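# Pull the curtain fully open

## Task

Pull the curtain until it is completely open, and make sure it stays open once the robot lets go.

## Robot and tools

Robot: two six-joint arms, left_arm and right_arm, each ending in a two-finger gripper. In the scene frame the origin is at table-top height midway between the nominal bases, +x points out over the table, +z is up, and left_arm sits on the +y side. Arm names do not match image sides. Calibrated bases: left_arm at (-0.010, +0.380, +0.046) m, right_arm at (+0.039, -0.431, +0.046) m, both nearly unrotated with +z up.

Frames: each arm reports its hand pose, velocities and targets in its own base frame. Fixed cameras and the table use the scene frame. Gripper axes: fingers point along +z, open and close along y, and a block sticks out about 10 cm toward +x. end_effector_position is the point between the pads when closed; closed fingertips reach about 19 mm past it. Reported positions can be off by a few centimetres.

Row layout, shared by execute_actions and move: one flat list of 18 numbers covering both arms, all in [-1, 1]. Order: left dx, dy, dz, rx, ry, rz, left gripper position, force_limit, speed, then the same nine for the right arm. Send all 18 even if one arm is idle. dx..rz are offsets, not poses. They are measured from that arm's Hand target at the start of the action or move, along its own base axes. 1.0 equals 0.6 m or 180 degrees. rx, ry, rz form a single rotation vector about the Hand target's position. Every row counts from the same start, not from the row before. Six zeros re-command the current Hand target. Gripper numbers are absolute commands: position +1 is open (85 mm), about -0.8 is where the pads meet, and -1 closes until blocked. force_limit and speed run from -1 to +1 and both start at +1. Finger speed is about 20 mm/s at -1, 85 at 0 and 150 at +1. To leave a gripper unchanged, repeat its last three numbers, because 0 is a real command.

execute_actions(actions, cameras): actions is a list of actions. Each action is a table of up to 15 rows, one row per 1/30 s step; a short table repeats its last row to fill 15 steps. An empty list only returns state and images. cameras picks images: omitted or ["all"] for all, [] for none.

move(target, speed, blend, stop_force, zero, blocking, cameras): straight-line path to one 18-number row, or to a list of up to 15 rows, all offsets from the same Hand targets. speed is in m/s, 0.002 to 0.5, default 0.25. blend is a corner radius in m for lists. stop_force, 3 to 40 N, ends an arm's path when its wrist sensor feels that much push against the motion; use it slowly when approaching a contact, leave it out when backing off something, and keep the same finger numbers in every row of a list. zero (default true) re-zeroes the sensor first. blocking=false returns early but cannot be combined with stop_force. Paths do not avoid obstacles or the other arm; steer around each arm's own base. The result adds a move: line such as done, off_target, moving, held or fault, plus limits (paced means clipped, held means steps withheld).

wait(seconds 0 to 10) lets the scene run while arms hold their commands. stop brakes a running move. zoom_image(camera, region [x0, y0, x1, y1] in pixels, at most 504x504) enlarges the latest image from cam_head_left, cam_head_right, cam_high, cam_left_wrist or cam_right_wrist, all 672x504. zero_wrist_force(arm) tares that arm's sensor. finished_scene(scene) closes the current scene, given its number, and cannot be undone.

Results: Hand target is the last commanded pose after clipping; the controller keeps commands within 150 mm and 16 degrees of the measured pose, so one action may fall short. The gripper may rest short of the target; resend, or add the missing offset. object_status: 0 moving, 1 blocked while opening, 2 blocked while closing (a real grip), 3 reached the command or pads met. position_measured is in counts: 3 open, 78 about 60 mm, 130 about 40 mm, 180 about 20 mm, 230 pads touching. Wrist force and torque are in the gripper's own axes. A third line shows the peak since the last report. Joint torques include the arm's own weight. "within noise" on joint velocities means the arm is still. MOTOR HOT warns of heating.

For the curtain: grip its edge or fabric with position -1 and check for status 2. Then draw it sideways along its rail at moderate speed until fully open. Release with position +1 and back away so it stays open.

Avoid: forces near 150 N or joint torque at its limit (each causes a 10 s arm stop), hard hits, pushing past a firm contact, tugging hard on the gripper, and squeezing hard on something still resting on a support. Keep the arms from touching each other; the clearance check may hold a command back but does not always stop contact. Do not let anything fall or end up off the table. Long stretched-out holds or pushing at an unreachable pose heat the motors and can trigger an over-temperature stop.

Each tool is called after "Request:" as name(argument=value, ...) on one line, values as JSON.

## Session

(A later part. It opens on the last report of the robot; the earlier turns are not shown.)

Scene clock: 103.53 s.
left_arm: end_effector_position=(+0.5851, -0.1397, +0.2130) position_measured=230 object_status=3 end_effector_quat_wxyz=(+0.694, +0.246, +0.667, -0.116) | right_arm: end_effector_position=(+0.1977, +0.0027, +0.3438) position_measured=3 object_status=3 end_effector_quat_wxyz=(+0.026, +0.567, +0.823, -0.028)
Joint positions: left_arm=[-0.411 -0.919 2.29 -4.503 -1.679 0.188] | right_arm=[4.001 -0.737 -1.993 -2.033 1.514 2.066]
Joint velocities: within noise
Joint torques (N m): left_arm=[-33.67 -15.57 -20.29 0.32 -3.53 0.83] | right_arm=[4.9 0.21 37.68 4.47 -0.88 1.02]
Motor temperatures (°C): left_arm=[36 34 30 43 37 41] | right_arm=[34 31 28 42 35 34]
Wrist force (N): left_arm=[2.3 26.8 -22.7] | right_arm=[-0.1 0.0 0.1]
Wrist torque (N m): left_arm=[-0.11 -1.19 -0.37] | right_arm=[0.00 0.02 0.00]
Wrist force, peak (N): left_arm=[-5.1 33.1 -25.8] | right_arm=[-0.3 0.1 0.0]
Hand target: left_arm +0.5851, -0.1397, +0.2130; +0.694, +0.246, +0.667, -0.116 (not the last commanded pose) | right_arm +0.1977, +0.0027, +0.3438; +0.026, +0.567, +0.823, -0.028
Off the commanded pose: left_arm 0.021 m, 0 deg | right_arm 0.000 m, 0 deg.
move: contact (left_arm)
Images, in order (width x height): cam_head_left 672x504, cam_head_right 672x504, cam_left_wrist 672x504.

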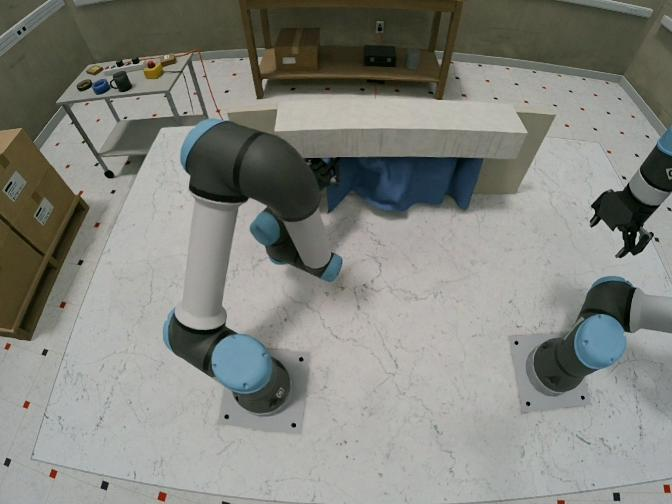

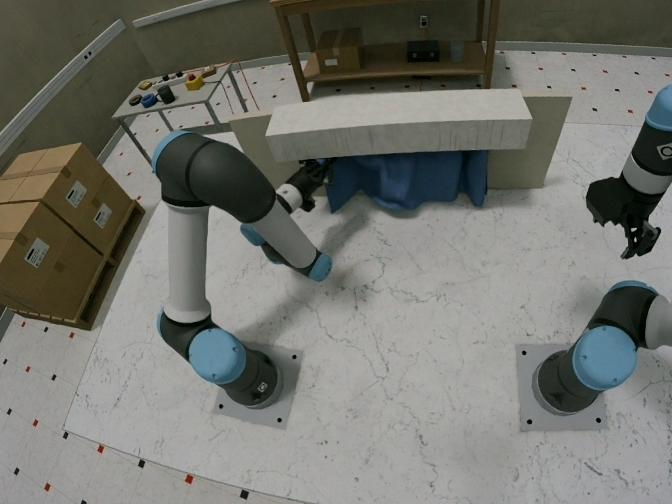

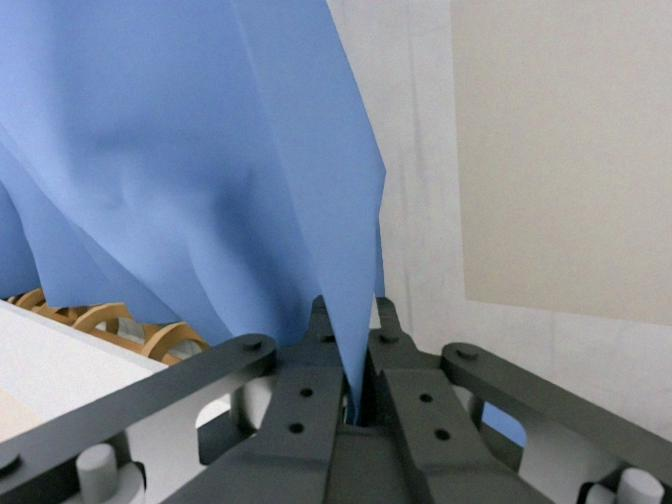

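Request:
move(target=[[0,0.10,-0.018,0,0,0,-1,-0.6,-0.8,0,0,0,0,0,0,1,1,1],[0,0.10,-0.018,0,0,0,1,1,-0.3,0,0,0,0,0,0,1,1,1],[-0.03,0.33,-0.018,0,0,0,1,1,-0.3,0,0,0,0,0,0,1,1,1],[0.035,0.33,-0.018,0,0,0,-1,-0.6,0,0,0,0,0,0,0,1,1,1]], speed=0.1)

Scene clock: 110.93 s.
left_arm: end_effector_position=(+0.6061, +0.0583, +0.2022) position_measured=232 object_status=3 end_effector_quat_wxyz=(+0.694, +0.246, +0.667, -0.116) | right_arm: end_effector_position=(+0.1977, +0.0027, +0.3438) position_measured=3 object_status=3 end_effector_quat_wxyz=(+0.026, +0.567, +0.823, -0.028)
Joint positions: left_arm=[0.133 -0.839 2.102 -4.391 -2.223 0.195] | right_arm=[4.001 -0.737 -1.993 -2.033 1.514 2.066]
Joint velocities: within noise
Joint torques (N m): left_arm=[-5.48 -23.4 -19.99 -0.72 2.63 1.18] | right_arm=[4.85 1.47 37.74 4.53 -0.82 0.68]
Motor temperatures (°C): left_arm=[36 34 30 43 37 41] | right_arm=[34 31 28 42 35 34]
Wrist force (N): left_arm=[3.1 -1.5 -5.8] | right_arm=[0.0 0.1 0.0]
Wrist torque (N m): left_arm=[0.05 -0.45 0.17] | right_arm=[0.01 -0.01 0.00]
Wrist force, peak (N): left_arm=[2.3 27.0 -22.7] | right_arm=[0.2 0.1 0.4]
Hand target: left_arm +0.6061, +0.0583, +0.2022; +0.694, +0.246, +0.667, -0.116 | right_arm +0.1977, +0.0027, +0.3438; +0.026, +0.567, +0.823, -0.028
Off the commanded pose: left_arm 0.000 m, 0 deg | right_arm 0.000 m, 0 deg.
move: done

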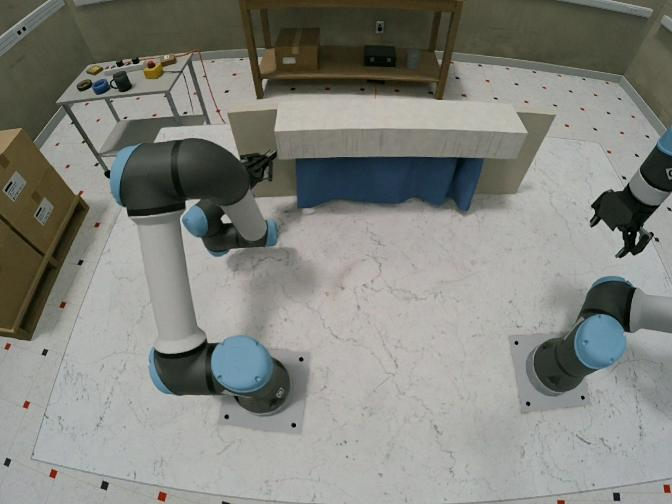

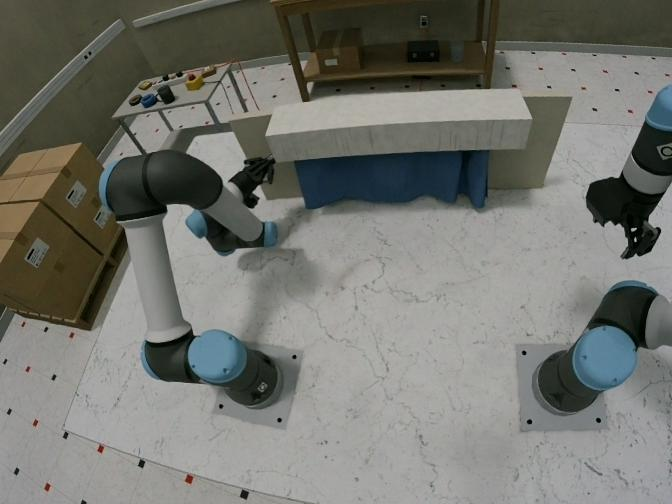

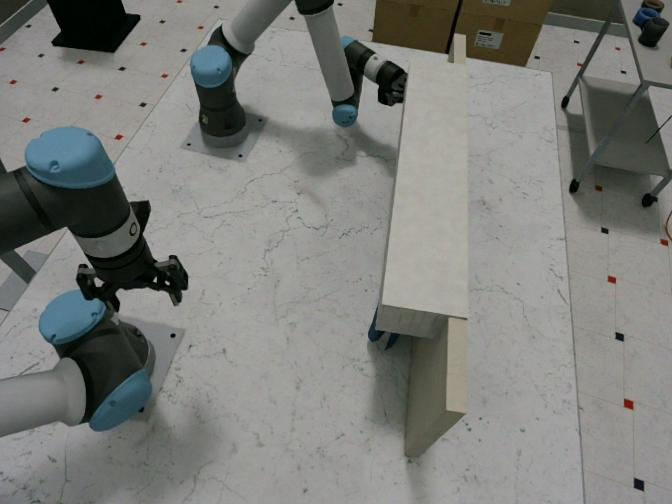

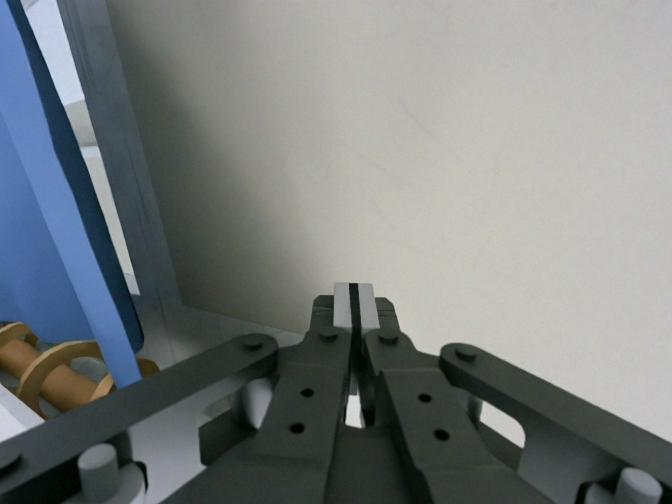

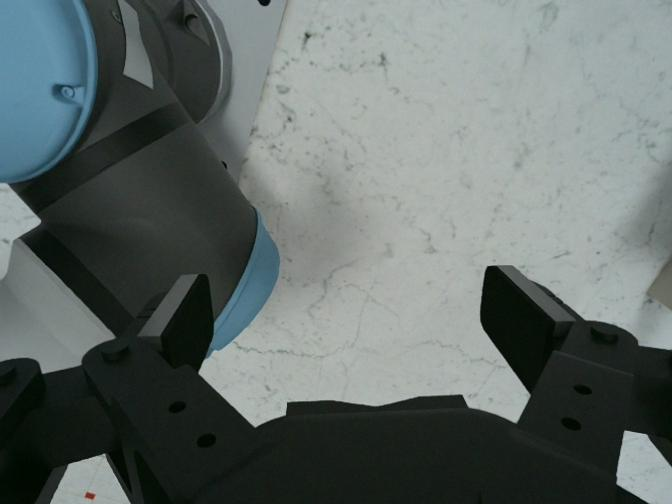

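Request:
move(target=[0.02,-0.3,0,0,0,0,-1,-0.6,0,0,0,0,0,0,0,1,1,1], speed=0.06, stop_force=15, cameras=["cam_left_wrist","cam_head_right","cam_head_left","cam_high"])

Scene clock: 115.27 s.
left_arm: end_effector_position=(+0.6181, -0.1217, +0.2022) position_measured=232 object_status=3 end_effector_quat_wxyz=(+0.694, +0.246, +0.667, -0.116) | right_arm: end_effector_position=(+0.1977, +0.0027, +0.3438) position_measured=3 object_status=3 end_effector_quat_wxyz=(+0.026, +0.567, +0.823, -0.028)
Joint positions: left_arm=[-0.33 -0.864 2.191 -4.458 -1.76 0.189] | right_arm=[4.001 -0.737 -1.993 -2.033 1.514 2.066]
Joint velocities: within noise
Joint torques (N m): left_arm=[-11.1 -21.76 -20.17 -1.11 2.86 -0.59] | right_arm=[4.17 1.1 38.04 4.69 -0.78 0.65]
Motor temperatures (°C): left_arm=[36 34 30 43 37 41] | right_arm=[34 31 28 42 35 34]
Wrist force (N): left_arm=[3.1 -1.1 -6.1] | right_arm=[-0.1 0.0 0.0]
Wrist torque (N m): left_arm=[0.08 -0.42 0.16] | right_arm=[0.00 0.02 0.00]
Wrist force, peak (N): left_arm=[2.9 -0.2 -6.6] | right_arm=[-0.4 0.1 0.0]
Hand target: left_arm +0.6181, -0.1217, +0.2022; +0.694, +0.246, +0.667, -0.116 | right_arm +0.1977, +0.0027, +0.3438; +0.026, +0.567, +0.823, -0.028
Off the commanded pose: left_arm 0.000 m, 0 deg | right_arm 0.000 m, 0 deg.
move: done
Images, in order (width x height): cam_head_left 672x504, cam_head_right 672x504, cam_high 672x504, cam_left_wrist 672x504.

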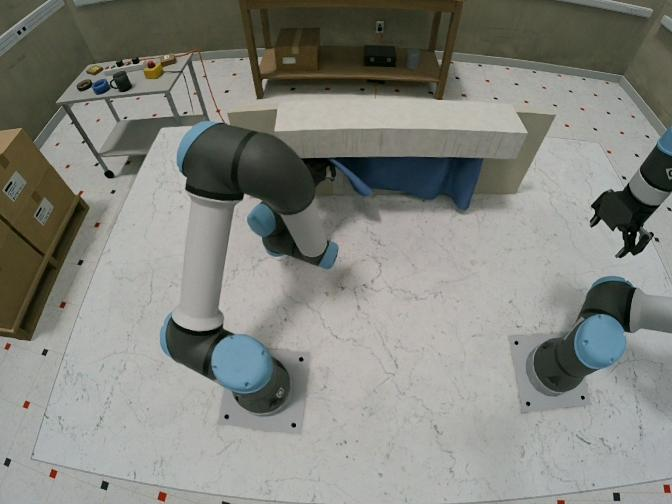

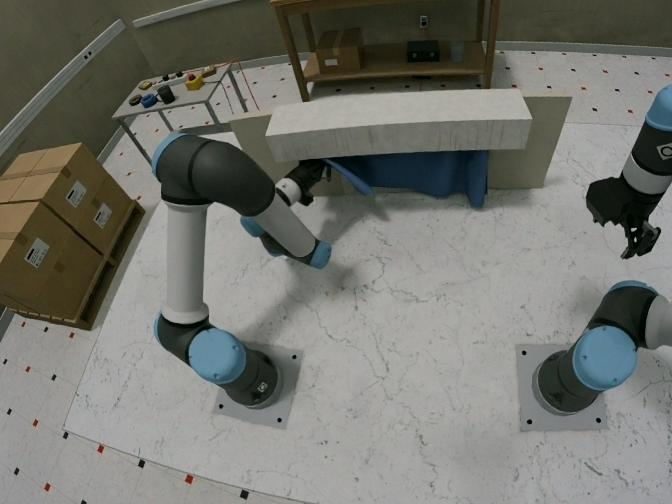

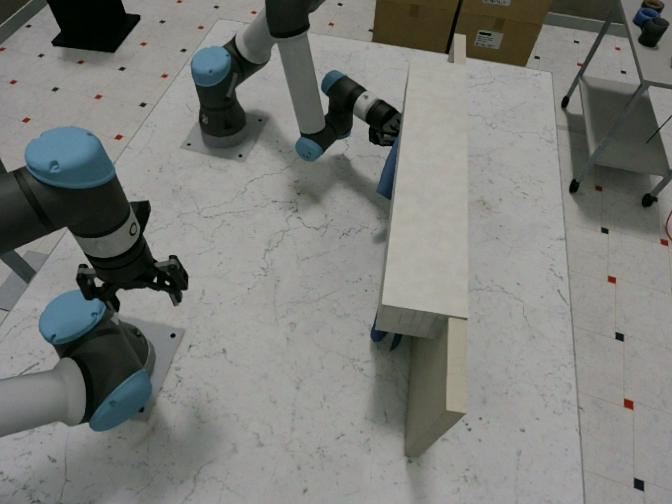

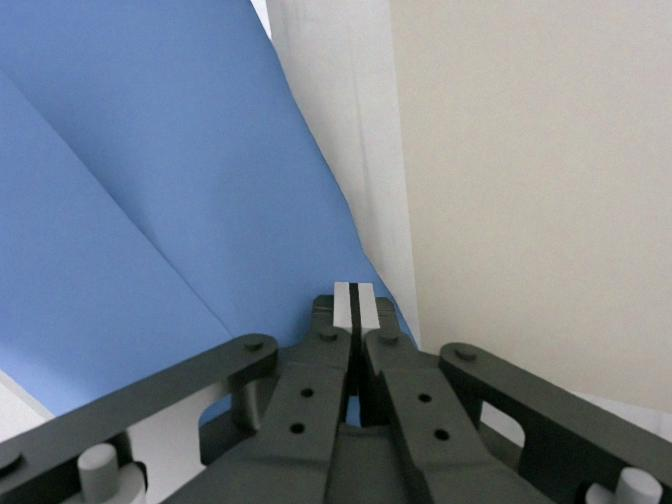

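Request:
move(target=[0.02,-0.4,0,0,0,0,-1,-0.6,0,0,0,0,0,0,0,1,1,1], speed=0.06, stop_force=15, cameras=["cam_left_wrist","cam_head_right","cam_head_left","cam_high"])

Scene clock: 120.47 s.
left_arm: end_effector_position=(+0.6301, -0.3617, +0.2022) position_measured=232 object_status=3 end_effector_quat_wxyz=(+0.694, +0.246, +0.667, -0.116) | right_arm: end_effector_position=(+0.1977, +0.0027, +0.3438) position_measured=3 object_status=3 end_effector_quat_wxyz=(+0.026, +0.567, +0.823, -0.028)
Joint positions: left_arm=[-0.81 -0.797 1.969 -4.303 -1.28 0.184] | right_arm=[4.001 -0.737 -1.993 -2.033 1.514 2.066]
Joint velocities: within noise
Joint torques (N m): left_arm=[-10.8 -26.17 -24.85 -1.19 2.82 -0.58] | right_arm=[4.5 1.33 37.98 4.67 -0.81 0.63]
Motor temperatures (°C): left_arm=[36 34 30 43 37 41] | right_arm=[34 31 28 42 35 34]
Wrist force (N): left_arm=[3.7 -1.7 -5.8] | right_arm=[-0.1 -0.1 -0.1]
Wrist torque (N m): left_arm=[0.03 -0.46 0.18] | right_arm=[-0.01 0.02 0.00]
Wrist force, peak (N): left_arm=[4.5 1.7 -8.4] | right_arm=[-0.2 -0.3 0.2]
Hand target: left_arm +0.6301, -0.3617, +0.2022; +0.694, +0.246, +0.667, -0.116 | right_arm +0.1977, +0.0027, +0.3438; +0.026, +0.567, +0.823, -0.028
Off the commanded pose: left_arm 0.000 m, 0 deg | right_arm 0.000 m, 0 deg.
move: done
Images, in order (width x height): cam_head_left 672x504, cam_head_right 672x504, cam_high 672x504, cam_left_wrist 672x504.

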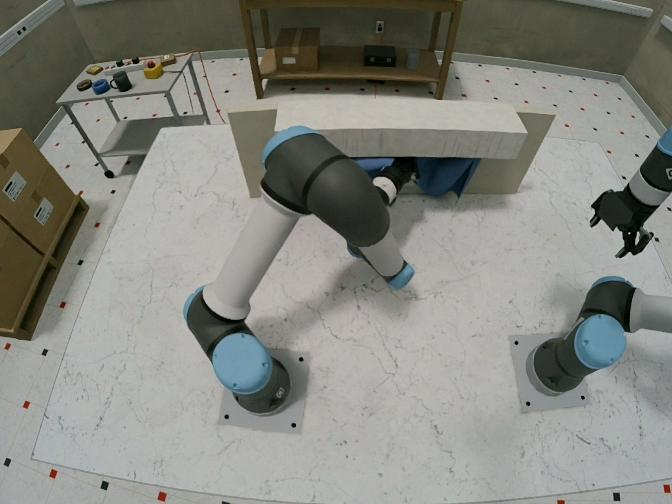

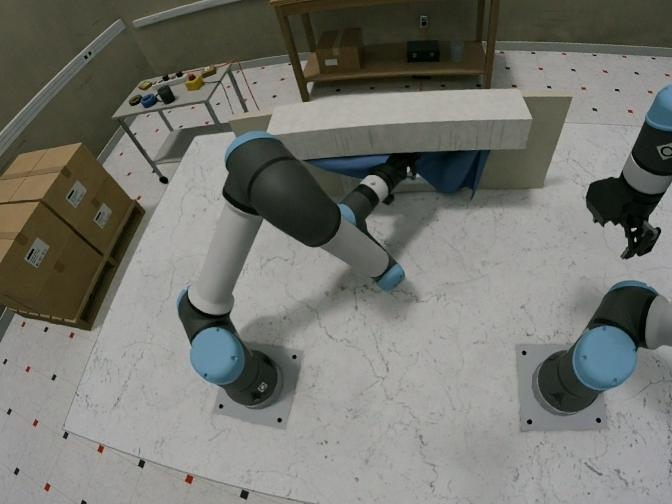

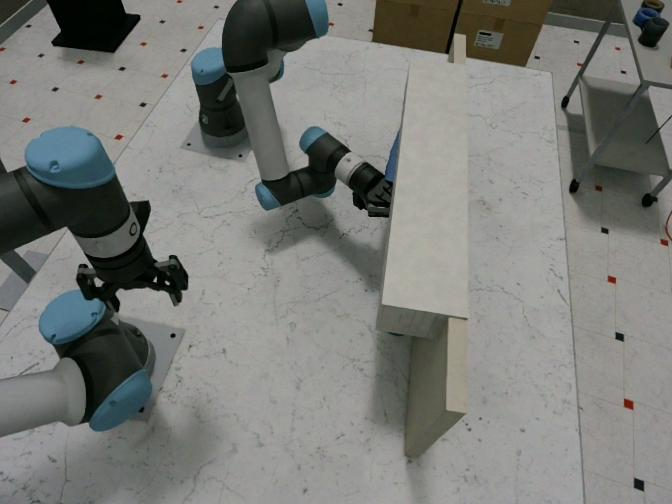

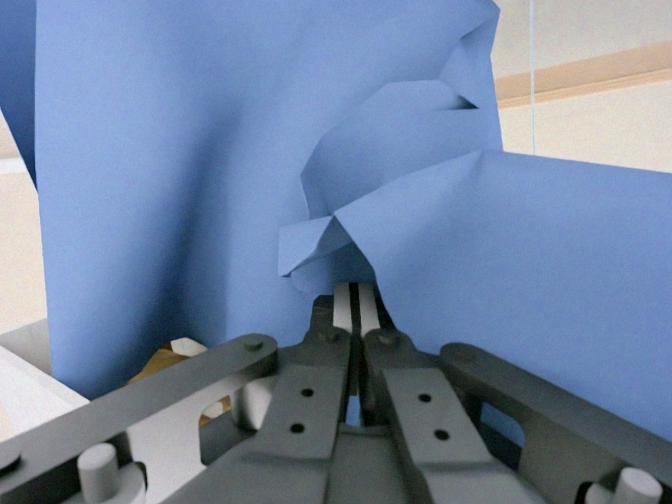

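Request:
move(target=[[-0.02,0.33,-0.03,0,0,0,-1,-0.6,0,0,0,0,0,0,0,1,1,1],[-0.08,0.66,-0.03,0,0,0,-1,-0.6,0,0,0,0,0,0,0,1,1,1],[-0.12,0.60,-0.08,0,0,0,-1,-0.6,0,0,0,0,0,0,0,1,1,1]], speed=0.12, blend=0.03)

Request:
zoom_image(camera="cam_head_left", region=[240, 90, 540, 230])

Scene clock: 126.40 s.
left_arm: end_effector_position=(+0.5838, +0.0168, +0.1827) position_measured=232 object_status=3 end_effector_quat_wxyz=(+0.694, +0.245, +0.667, -0.116) end_effector_velocity=(-0.030, +0.066, -0.018) end_effector_angular_velocity=(+0.000, +0.002, -0.008) | right_arm: end_effector_position=(+0.1977, +0.0027, +0.3438) position_measured=3 object_status=3 end_effector_quat_wxyz=(+0.026, +0.567, +0.823, -0.028)
Joint positions: left_arm=[0.029 -0.813 2.201 -4.518 -2.117 0.193] | right_arm=[4.001 -0.737 -1.993 -2.033 1.514 2.066]
Joint velocities: left_arm=[0.189 0.049 -0.005 -0.041 -0.196 0.003] | right_arm=[within noise]
Joint torques (N m): left_arm=[12.85 -20.66 -21.52 -4.85 -2.27 0.57] | right_arm=[4.47 0.98 37.66 4.77 -0.68 0.68]
Motor temperatures (°C): left_arm=[36 34 30 43 37 41] | right_arm=[34 31 28 41 35 34]
Wrist force (N): left_arm=[3.7 -5.0 -4.5] | right_arm=[-0.2 -0.1 0.1]
Wrist torque (N m): left_arm=[0.15 -0.45 0.17] | right_arm=[-0.02 0.03 0.00]
Wrist force, peak (N): left_arm=[4.3 -7.9 -5.6] | right_arm=[-0.1 0.3 0.3]
Hand target: left_arm +0.5791, +0.0237, +0.1793; +0.694, +0.246, +0.667, -0.116 (not the last commanded pose) | right_arm +0.1977, +0.0027, +0.3438; +0.026, +0.567, +0.823, -0.028
Off the commanded pose: left_arm 0.043 m, 0 deg | right_arm 0.000 m, 0 deg.
move: unfinished (the simulator was too slow to fit another step into this call; the move has ended); path passed 1 of 3 targets; blend cut to 0.0263 m at target 2

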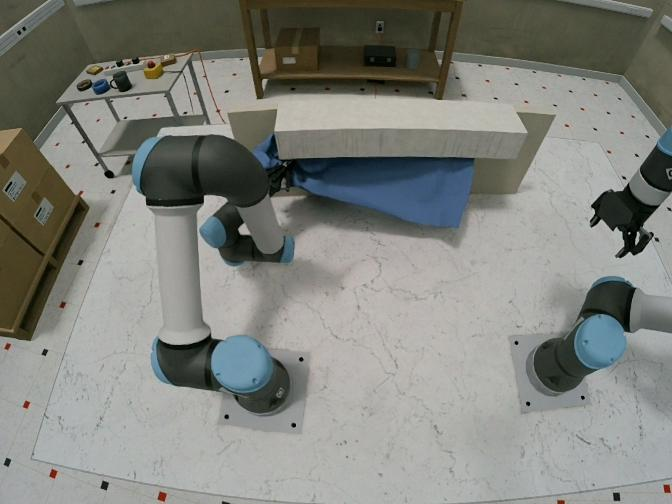

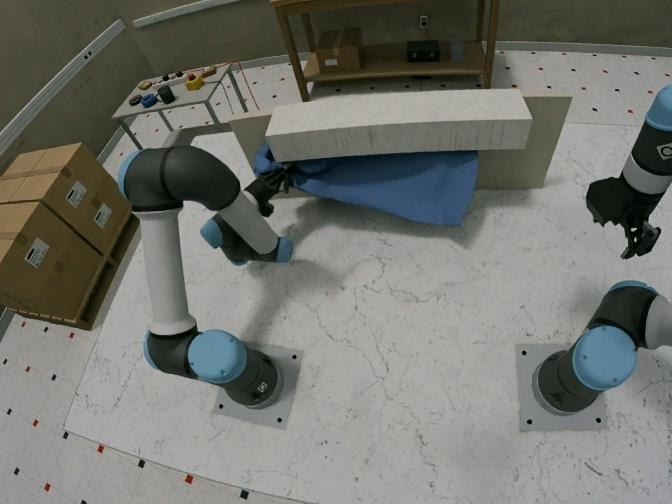

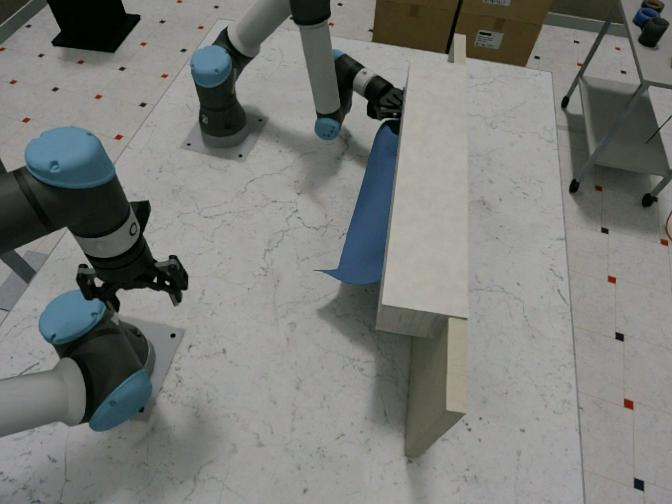

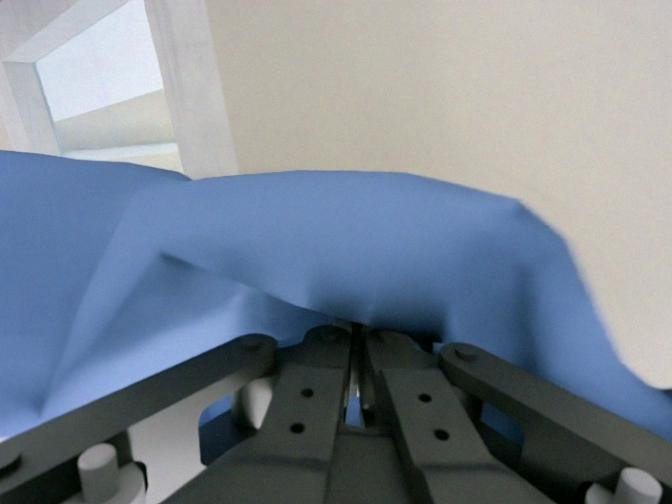

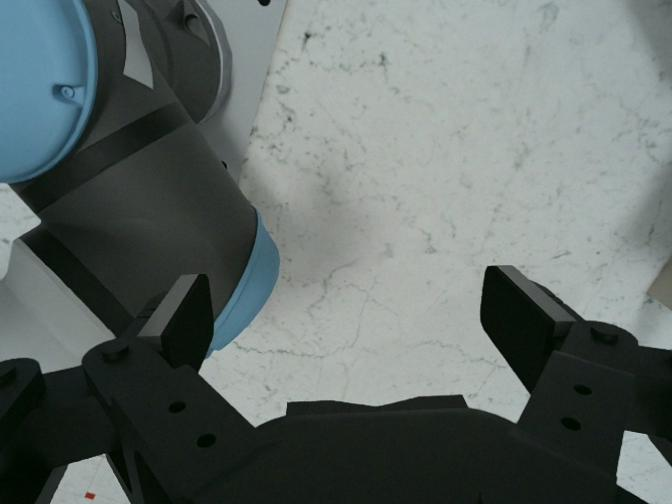

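Scaled by 1.680 from the camera's 672x504 image, which has a finer 960x720 frame.

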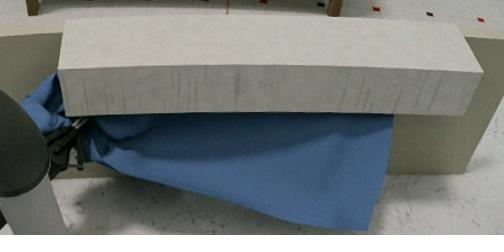

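Request:
move(target=[-0.27,0.1,-0.06,0,0,0,-1,-0.6,0,0,0,0,0,0,0,1,1,1], speed=0.1)

Request:
zoom_image(camera="cam_head_left", region=[240, 90, 540, 230])

Scene clock: 128.80 s.
left_arm: end_effector_position=(+0.4519, +0.0706, +0.1510) position_measured=232 object_status=3 end_effector_quat_wxyz=(+0.694, +0.246, +0.667, -0.116) | right_arm: end_effector_position=(+0.1977, +0.0027, +0.3438) position_measured=3 object_status=3 end_effector_quat_wxyz=(+0.026, +0.567, +0.823, -0.028)
Joint positions: left_arm=[0.257 -0.721 2.418 -4.823 -2.346 0.198] | right_arm=[4.001 -0.737 -1.993 -2.033 1.514 2.066]
Joint velocities: within noise
Joint torques (N m): left_arm=[-10.64 -44.78 -10.18 -0.52 2.42 -0.55] | right_arm=[4.8 0.38 36.91 4.74 -0.9 0.71]
Motor temperatures (°C): left_arm=[36 34 30 43 37 41] | right_arm=[34 31 28 41 35 34]
Wrist force (N): left_arm=[2.9 -1.4 -5.5] | right_arm=[-0.1 0.1 0.2]
Wrist torque (N m): left_arm=[0.05 -0.43 0.16] | right_arm=[0.02 0.02 0.00]
Wrist force, peak (N): left_arm=[3.7 -2.6 -7.6] | right_arm=[0.3 0.3 0.2]
Hand target: left_arm +0.4520, +0.0705, +0.1510; +0.694, +0.246, +0.667, -0.116 (not the last commanded pose) | right_arm +0.1977, +0.0027, +0.3438; +0.026, +0.567, +0.823, -0.028
Off the commanded pose: left_arm 0.038 m, 0 deg | right_arm 0.000 m, 0 deg.
move: held (left_arm; a check stopped the path); limits=held
pose unreachable (left arm): on one or more control steps of this call, first in action 0 (counted from 0), this arm could not follow its commanded pose, so it was not sent that pose on those steps. It may still have moved: this result reports where it is.
cause: moving toward the commanded pose would bring two parts of the arm too close to each other (its gripper and another part of the arm, with joints 4 (wrist 1) to 6 (wrist 3) between them).

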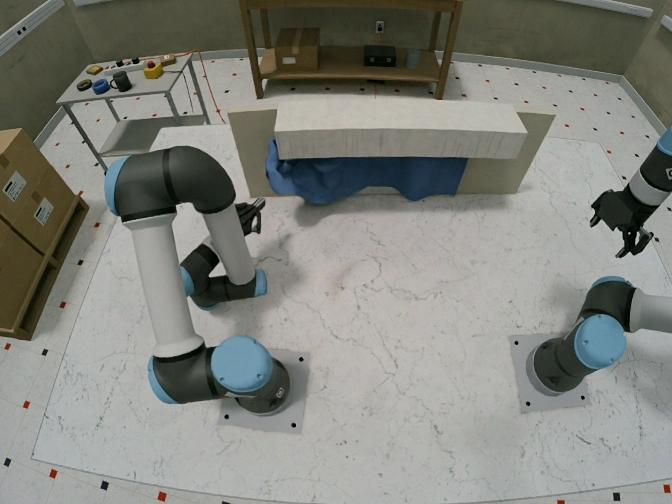

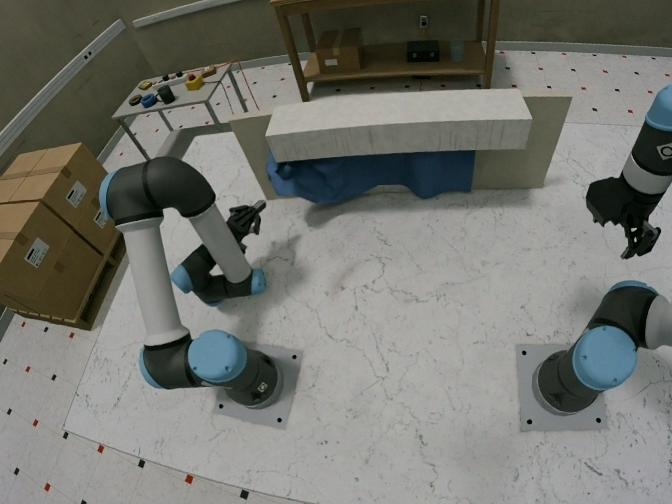

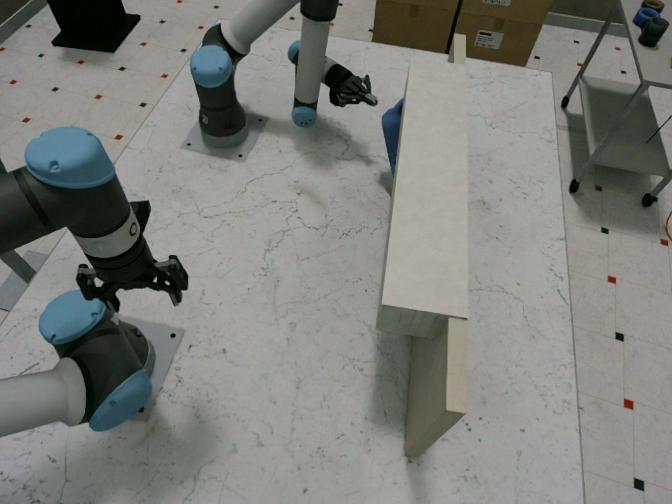

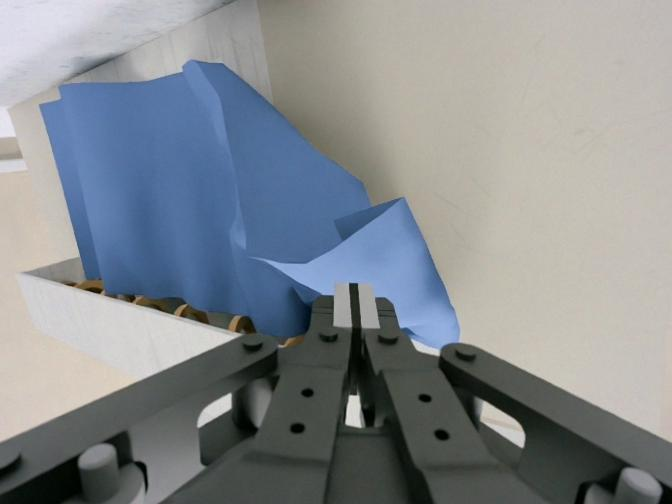

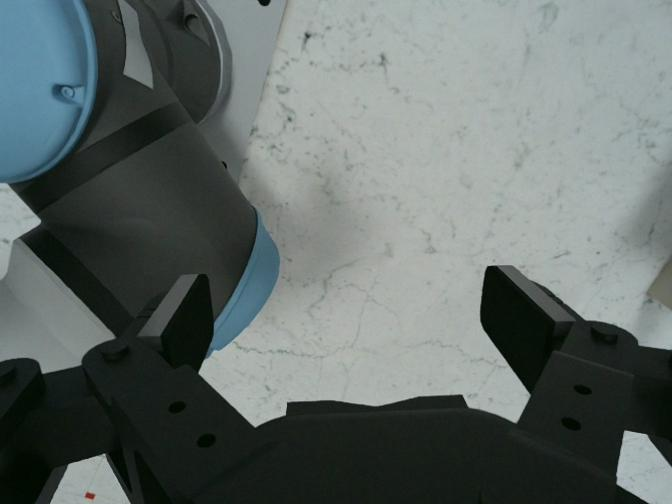

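Scaled by 1.680 from the camera's 672x504 image, which has a finer 960x720 frame.

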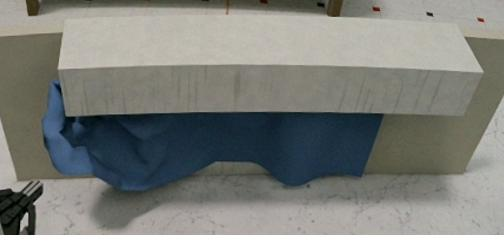

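Request:
wait(seconds=2, cameras=["cam_left_wrist","cam_head_right","cam_head_left"])

Request:
zoom_image(camera="cam_head_left", region=[240, 90, 540, 230])

Request:
zoom_image(camera="cam_left_wrist", region=[0, 0, 504, 400])

Scene clock: 131.60 s.
left_arm: end_effector_position=(+0.4520, +0.0705, +0.1510) position_measured=232 object_status=3 end_effector_quat_wxyz=(+0.694, +0.246, +0.667, -0.116) | right_arm: end_effector_position=(+0.1977, +0.0027, +0.3438) position_measured=3 object_status=3 end_effector_quat_wxyz=(+0.026, +0.567, +0.823, -0.028)
Joint positions: left_arm=[0.257 -0.722 2.418 -4.823 -2.346 0.198] | right_arm=[4.001 -0.737 -1.993 -2.033 1.514 2.066]
Joint velocities: within noise
Joint torques (N m): left_arm=[-9.66 -44.81 -10.91 -0.93 2.52 -0.19] | right_arm=[4.79 0.83 37.76 4.87 -0.83 0.66]
Motor temperatures (°C): left_arm=[36 34 30 43 37 41] | right_arm=[34 31 28 41 35 34]
Wrist force (N): left_arm=[2.9 -1.4 -5.7] | right_arm=[0.1 0.0 0.2]
Wrist torque (N m): left_arm=[0.06 -0.42 0.16] | right_arm=[0.01 -0.01 0.00]
Wrist force, peak (N): left_arm=[3.1 -1.5 -5.8] | right_arm=[0.0 0.2 0.3]
Hand target: left_arm +0.4520, +0.0705, +0.1510; +0.694, +0.246, +0.667, -0.116 (not the last commanded pose) | right_arm +0.1977, +0.0027, +0.3438; +0.026, +0.567, +0.823, -0.028
Tool commands: left_gripper/position=-1.0 left_gripper/force_limit=-0.6 left_gripper/speed=+0.0 right_gripper/position=+1.0 right_gripper/force_limit=+1.0 right_gripper/speed=+1.0
Off the commanded pose: left_arm 0.038 m, 0 deg | right_arm 0.000 m, 0 deg.
wait: 2.00 s; at rest from the start
Images, in order (width x height): cam_head_left 672x504, cam_head_right 672x504, cam_left_wrist 672x504.

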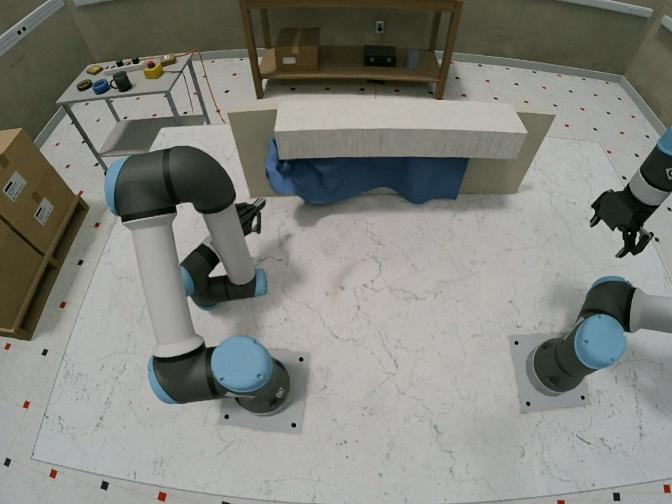

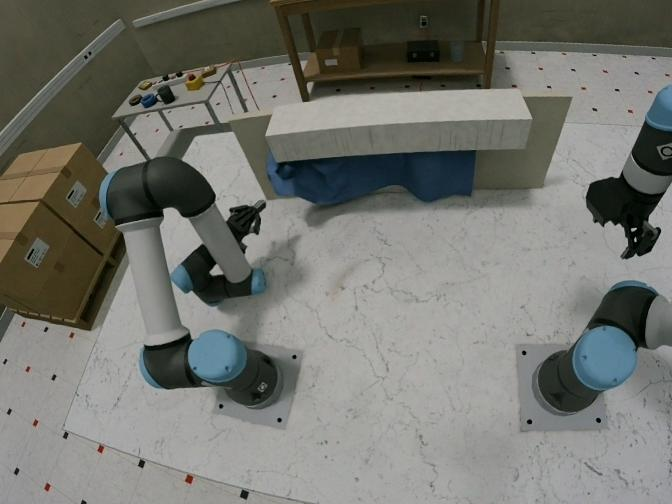

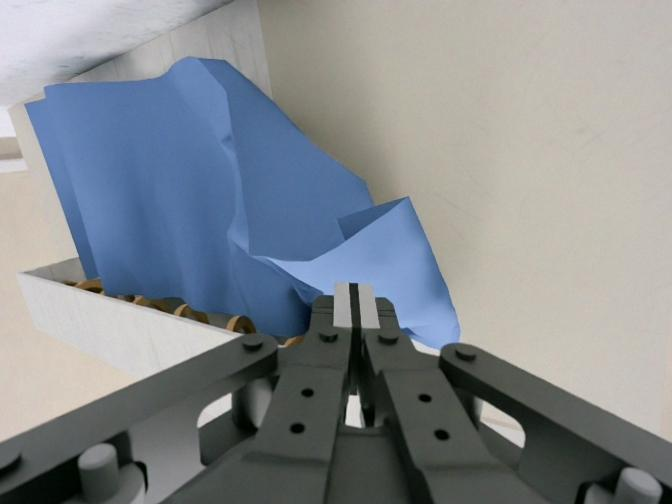

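Scaled by 1.680 from the camera's 672x504 image, which has a finer 960x720 frame.

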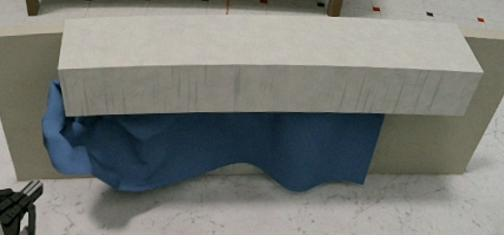

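Scaled by 1.000.

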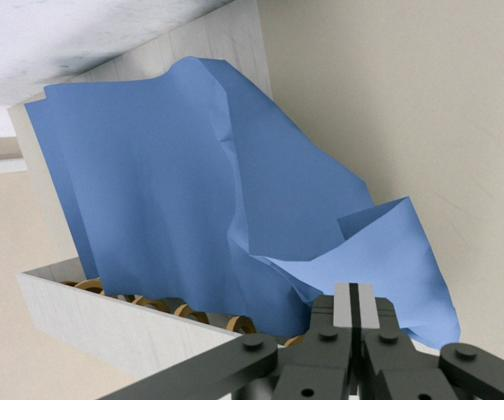

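Request:
move(target=[0.03,0.22,-0.02,0.1,-0.06,0,-1,-0.6,0,0,0,0,0,0,0,1,1,1], speed=0.15, cameras=["cam_left_wrist","cam_head_right","cam_head_left"])

Request:
zoom_image(camera="cam_left_wrist", region=[0, 0, 504, 400])

Scene clock: 132.73 s.
left_arm: end_effector_position=(+0.4543, +0.0890, +0.1495) position_measured=232 object_status=3 end_effector_quat_wxyz=(+0.697, +0.261, +0.660, -0.097) | right_arm: end_effector_position=(+0.1977, +0.0027, +0.3438) position_measured=3 object_status=3 end_effector_quat_wxyz=(+0.026, +0.567, +0.823, -0.028)
Joint positions: left_arm=[0.316 -0.72 2.379 -4.788 -2.401 0.247] | right_arm=[4.001 -0.737 -1.993 -2.033 1.514 2.066]
Joint velocities: within noise
Joint torques (N m): left_arm=[-10.64 -46.82 13.4 -3.24 3.05 -1.13] | right_arm=[4.12 1.43 37.89 4.91 -0.7 0.82]
Motor temperatures (°C): left_arm=[36 34 30 43 37 41] | right_arm=[34 31 28 41 35 34]
Wrist force (N): left_arm=[2.8 -1.4 -5.7] | right_arm=[0.1 0.0 0.2]
Wrist torque (N m): left_arm=[0.04 -0.39 0.17] | right_arm=[0.00 -0.01 0.00]
Wrist force, peak (N): left_arm=[3.9 2.9 -8.9] | right_arm=[-0.2 0.1 0.2]
Hand target: left_arm +0.4543, +0.0890, +0.1495; +0.697, +0.261, +0.660, -0.097 (not the last commanded pose) | right_arm +0.1977, +0.0027, +0.3438; +0.026, +0.567, +0.823, -0.028
Off the commanded pose: left_arm 0.115 m, 18 deg | right_arm 0.000 m, 0 deg.
move: held (left_arm; a check stopped the path); limits=held
pose unreachable (left arm): on one or more control steps of this call, first in action 0 (counted from 0), this arm could not follow its commanded pose, so it was not sent that pose on those steps. It may still have moved: this result reports where it is.
cause: moving toward the commanded pose would bring two parts of the arm too close to each other (its gripper and another part of the arm, with joints 4 (wrist 1) to 6 (wrist 3) between them).
Images, in order (width x height): cam_head_left 672x504, cam_head_right 672x504, cam_left_wrist 672x504.

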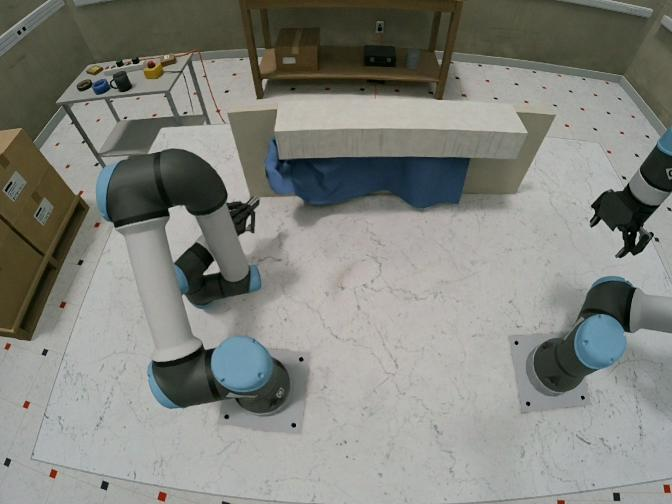

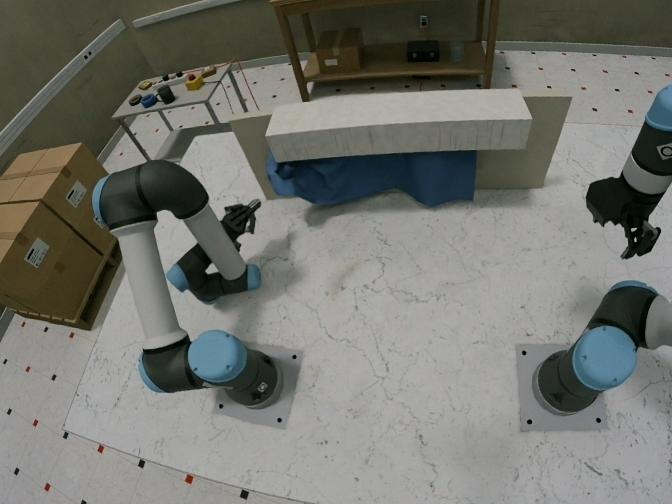

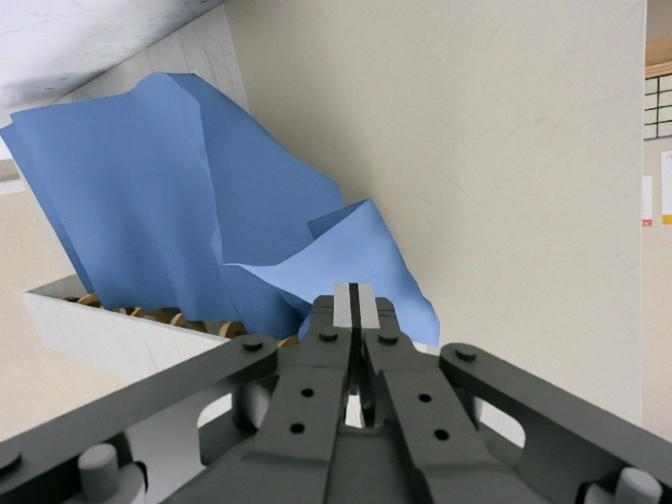

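Scaled by 1.000.

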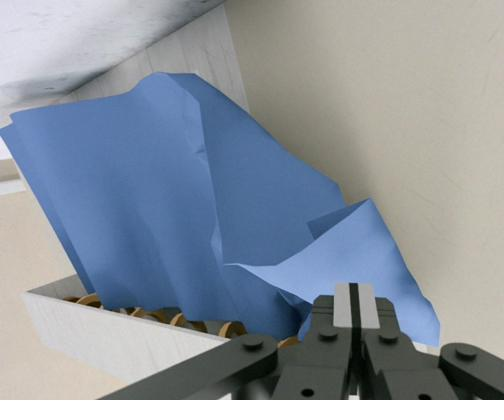

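Request:
execute_actions(actions=[])

Request:
zoom_image(camera="cam_head_left", region=[220, 0, 560, 250])

Request:
zoom_image(camera="cam_head_right", region=[100, 0, 600, 280])

Scene clock: 133.93 s.
left_arm: end_effector_position=(+0.4543, +0.0890, +0.1495) position_measured=232 object_status=3 end_effector_quat_wxyz=(+0.697, +0.261, +0.660, -0.097) | right_arm: end_effector_position=(+0.1977, +0.0027, +0.3438) position_measured=3 object_status=3 end_effector_quat_wxyz=(+0.026, +0.567, +0.823, -0.028)
Joint positions: left_arm=[0.315 -0.72 2.379 -4.789 -2.401 0.247] | right_arm=[4.001 -0.737 -1.993 -2.033 1.514 2.066]
Joint velocities: within noise
Joint torques (N m): left_arm=[-10.26 -45.76 11.64 -3.15 2.66 -1.08] | right_arm=[4.9 0.42 38.28 4.94 -0.69 0.67]
Motor temperatures (°C): left_arm=[36 34 30 43 37 41] | right_arm=[34 31 28 41 35 34]
Wrist force (N): left_arm=[2.9 -1.8 -5.7] | right_arm=[0.0 0.1 -0.1]
Wrist torque (N m): left_arm=[-0.02 -0.41 0.16] | right_arm=[0.03 0.00 0.00]
Wrist force, peak (N): left_arm=[2.9 -1.4 -6.0] | right_arm=[0.3 0.2 0.0]
Hand target: left_arm +0.4543, +0.0890, +0.1495; +0.697, +0.261, +0.660, -0.097 (not the last commanded pose) | right_arm +0.1977, +0.0027, +0.3438; +0.026, +0.567, +0.823, -0.028
Tool commands: left_gripper/position=-1.0 left_gripper/force_limit=-0.6 left_gripper/speed=+0.0 right_gripper/position=+1.0 right_gripper/force_limit=+1.0 right_gripper/speed=+1.0
Off the commanded pose: left_arm 0.115 m, 18 deg | right_arm 0.000 m, 0 deg.

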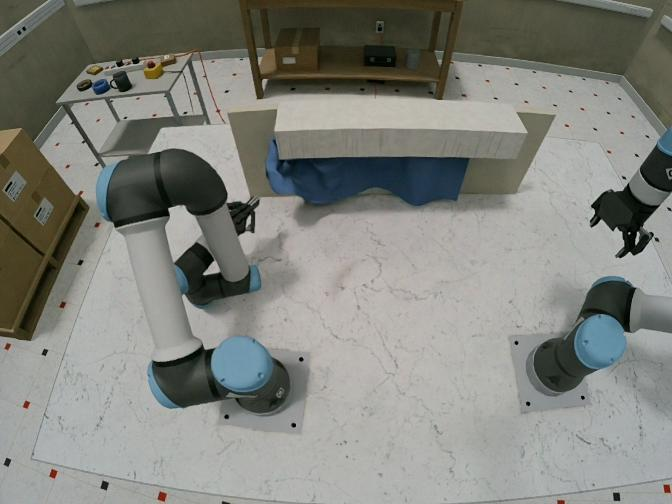

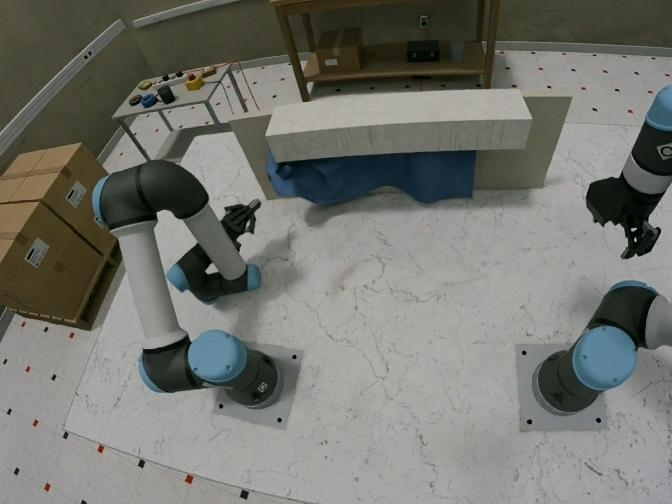

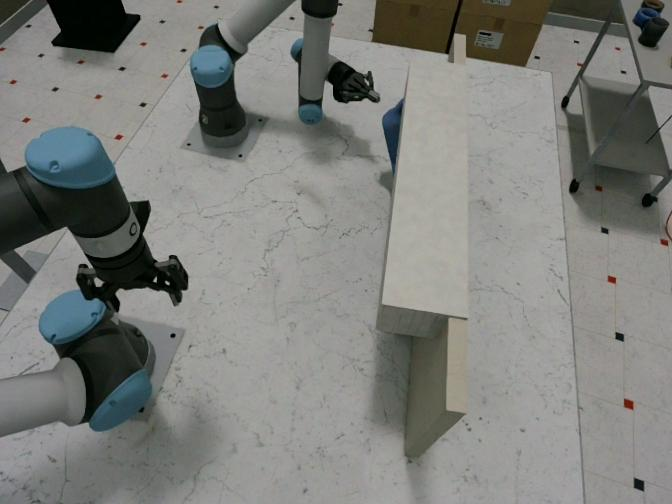

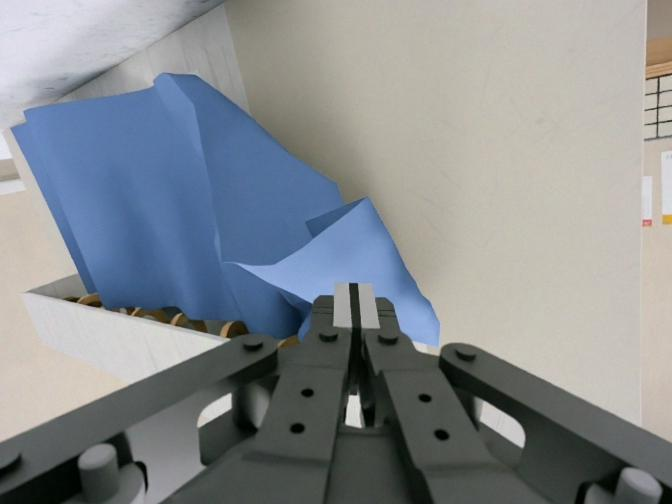

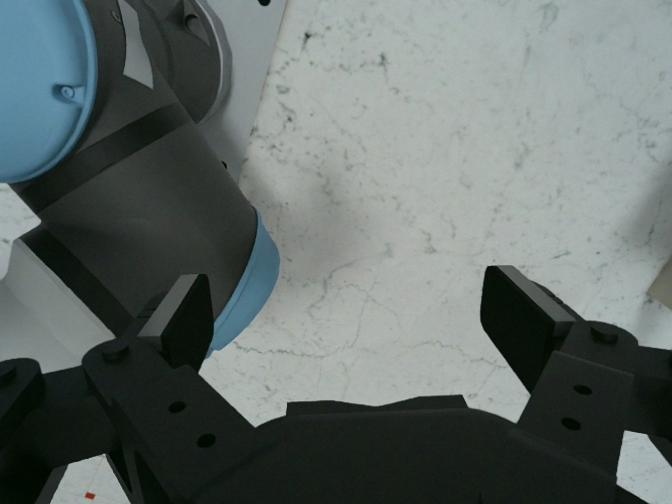

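Scaled by 1.482 from the camera's 672x504 image, which has a finer 960x720 frame.

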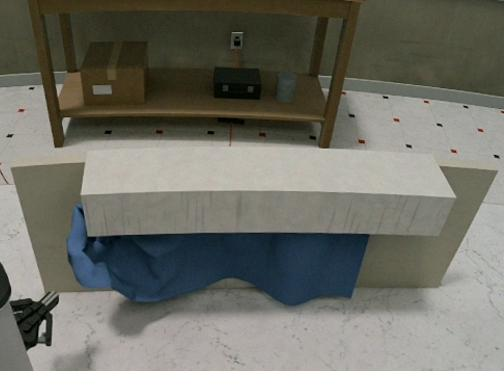

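Scaled by 1.008 from the camera's 672x504 image, which has a finer 960x720 frame.

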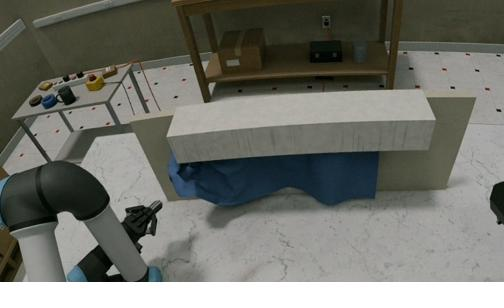

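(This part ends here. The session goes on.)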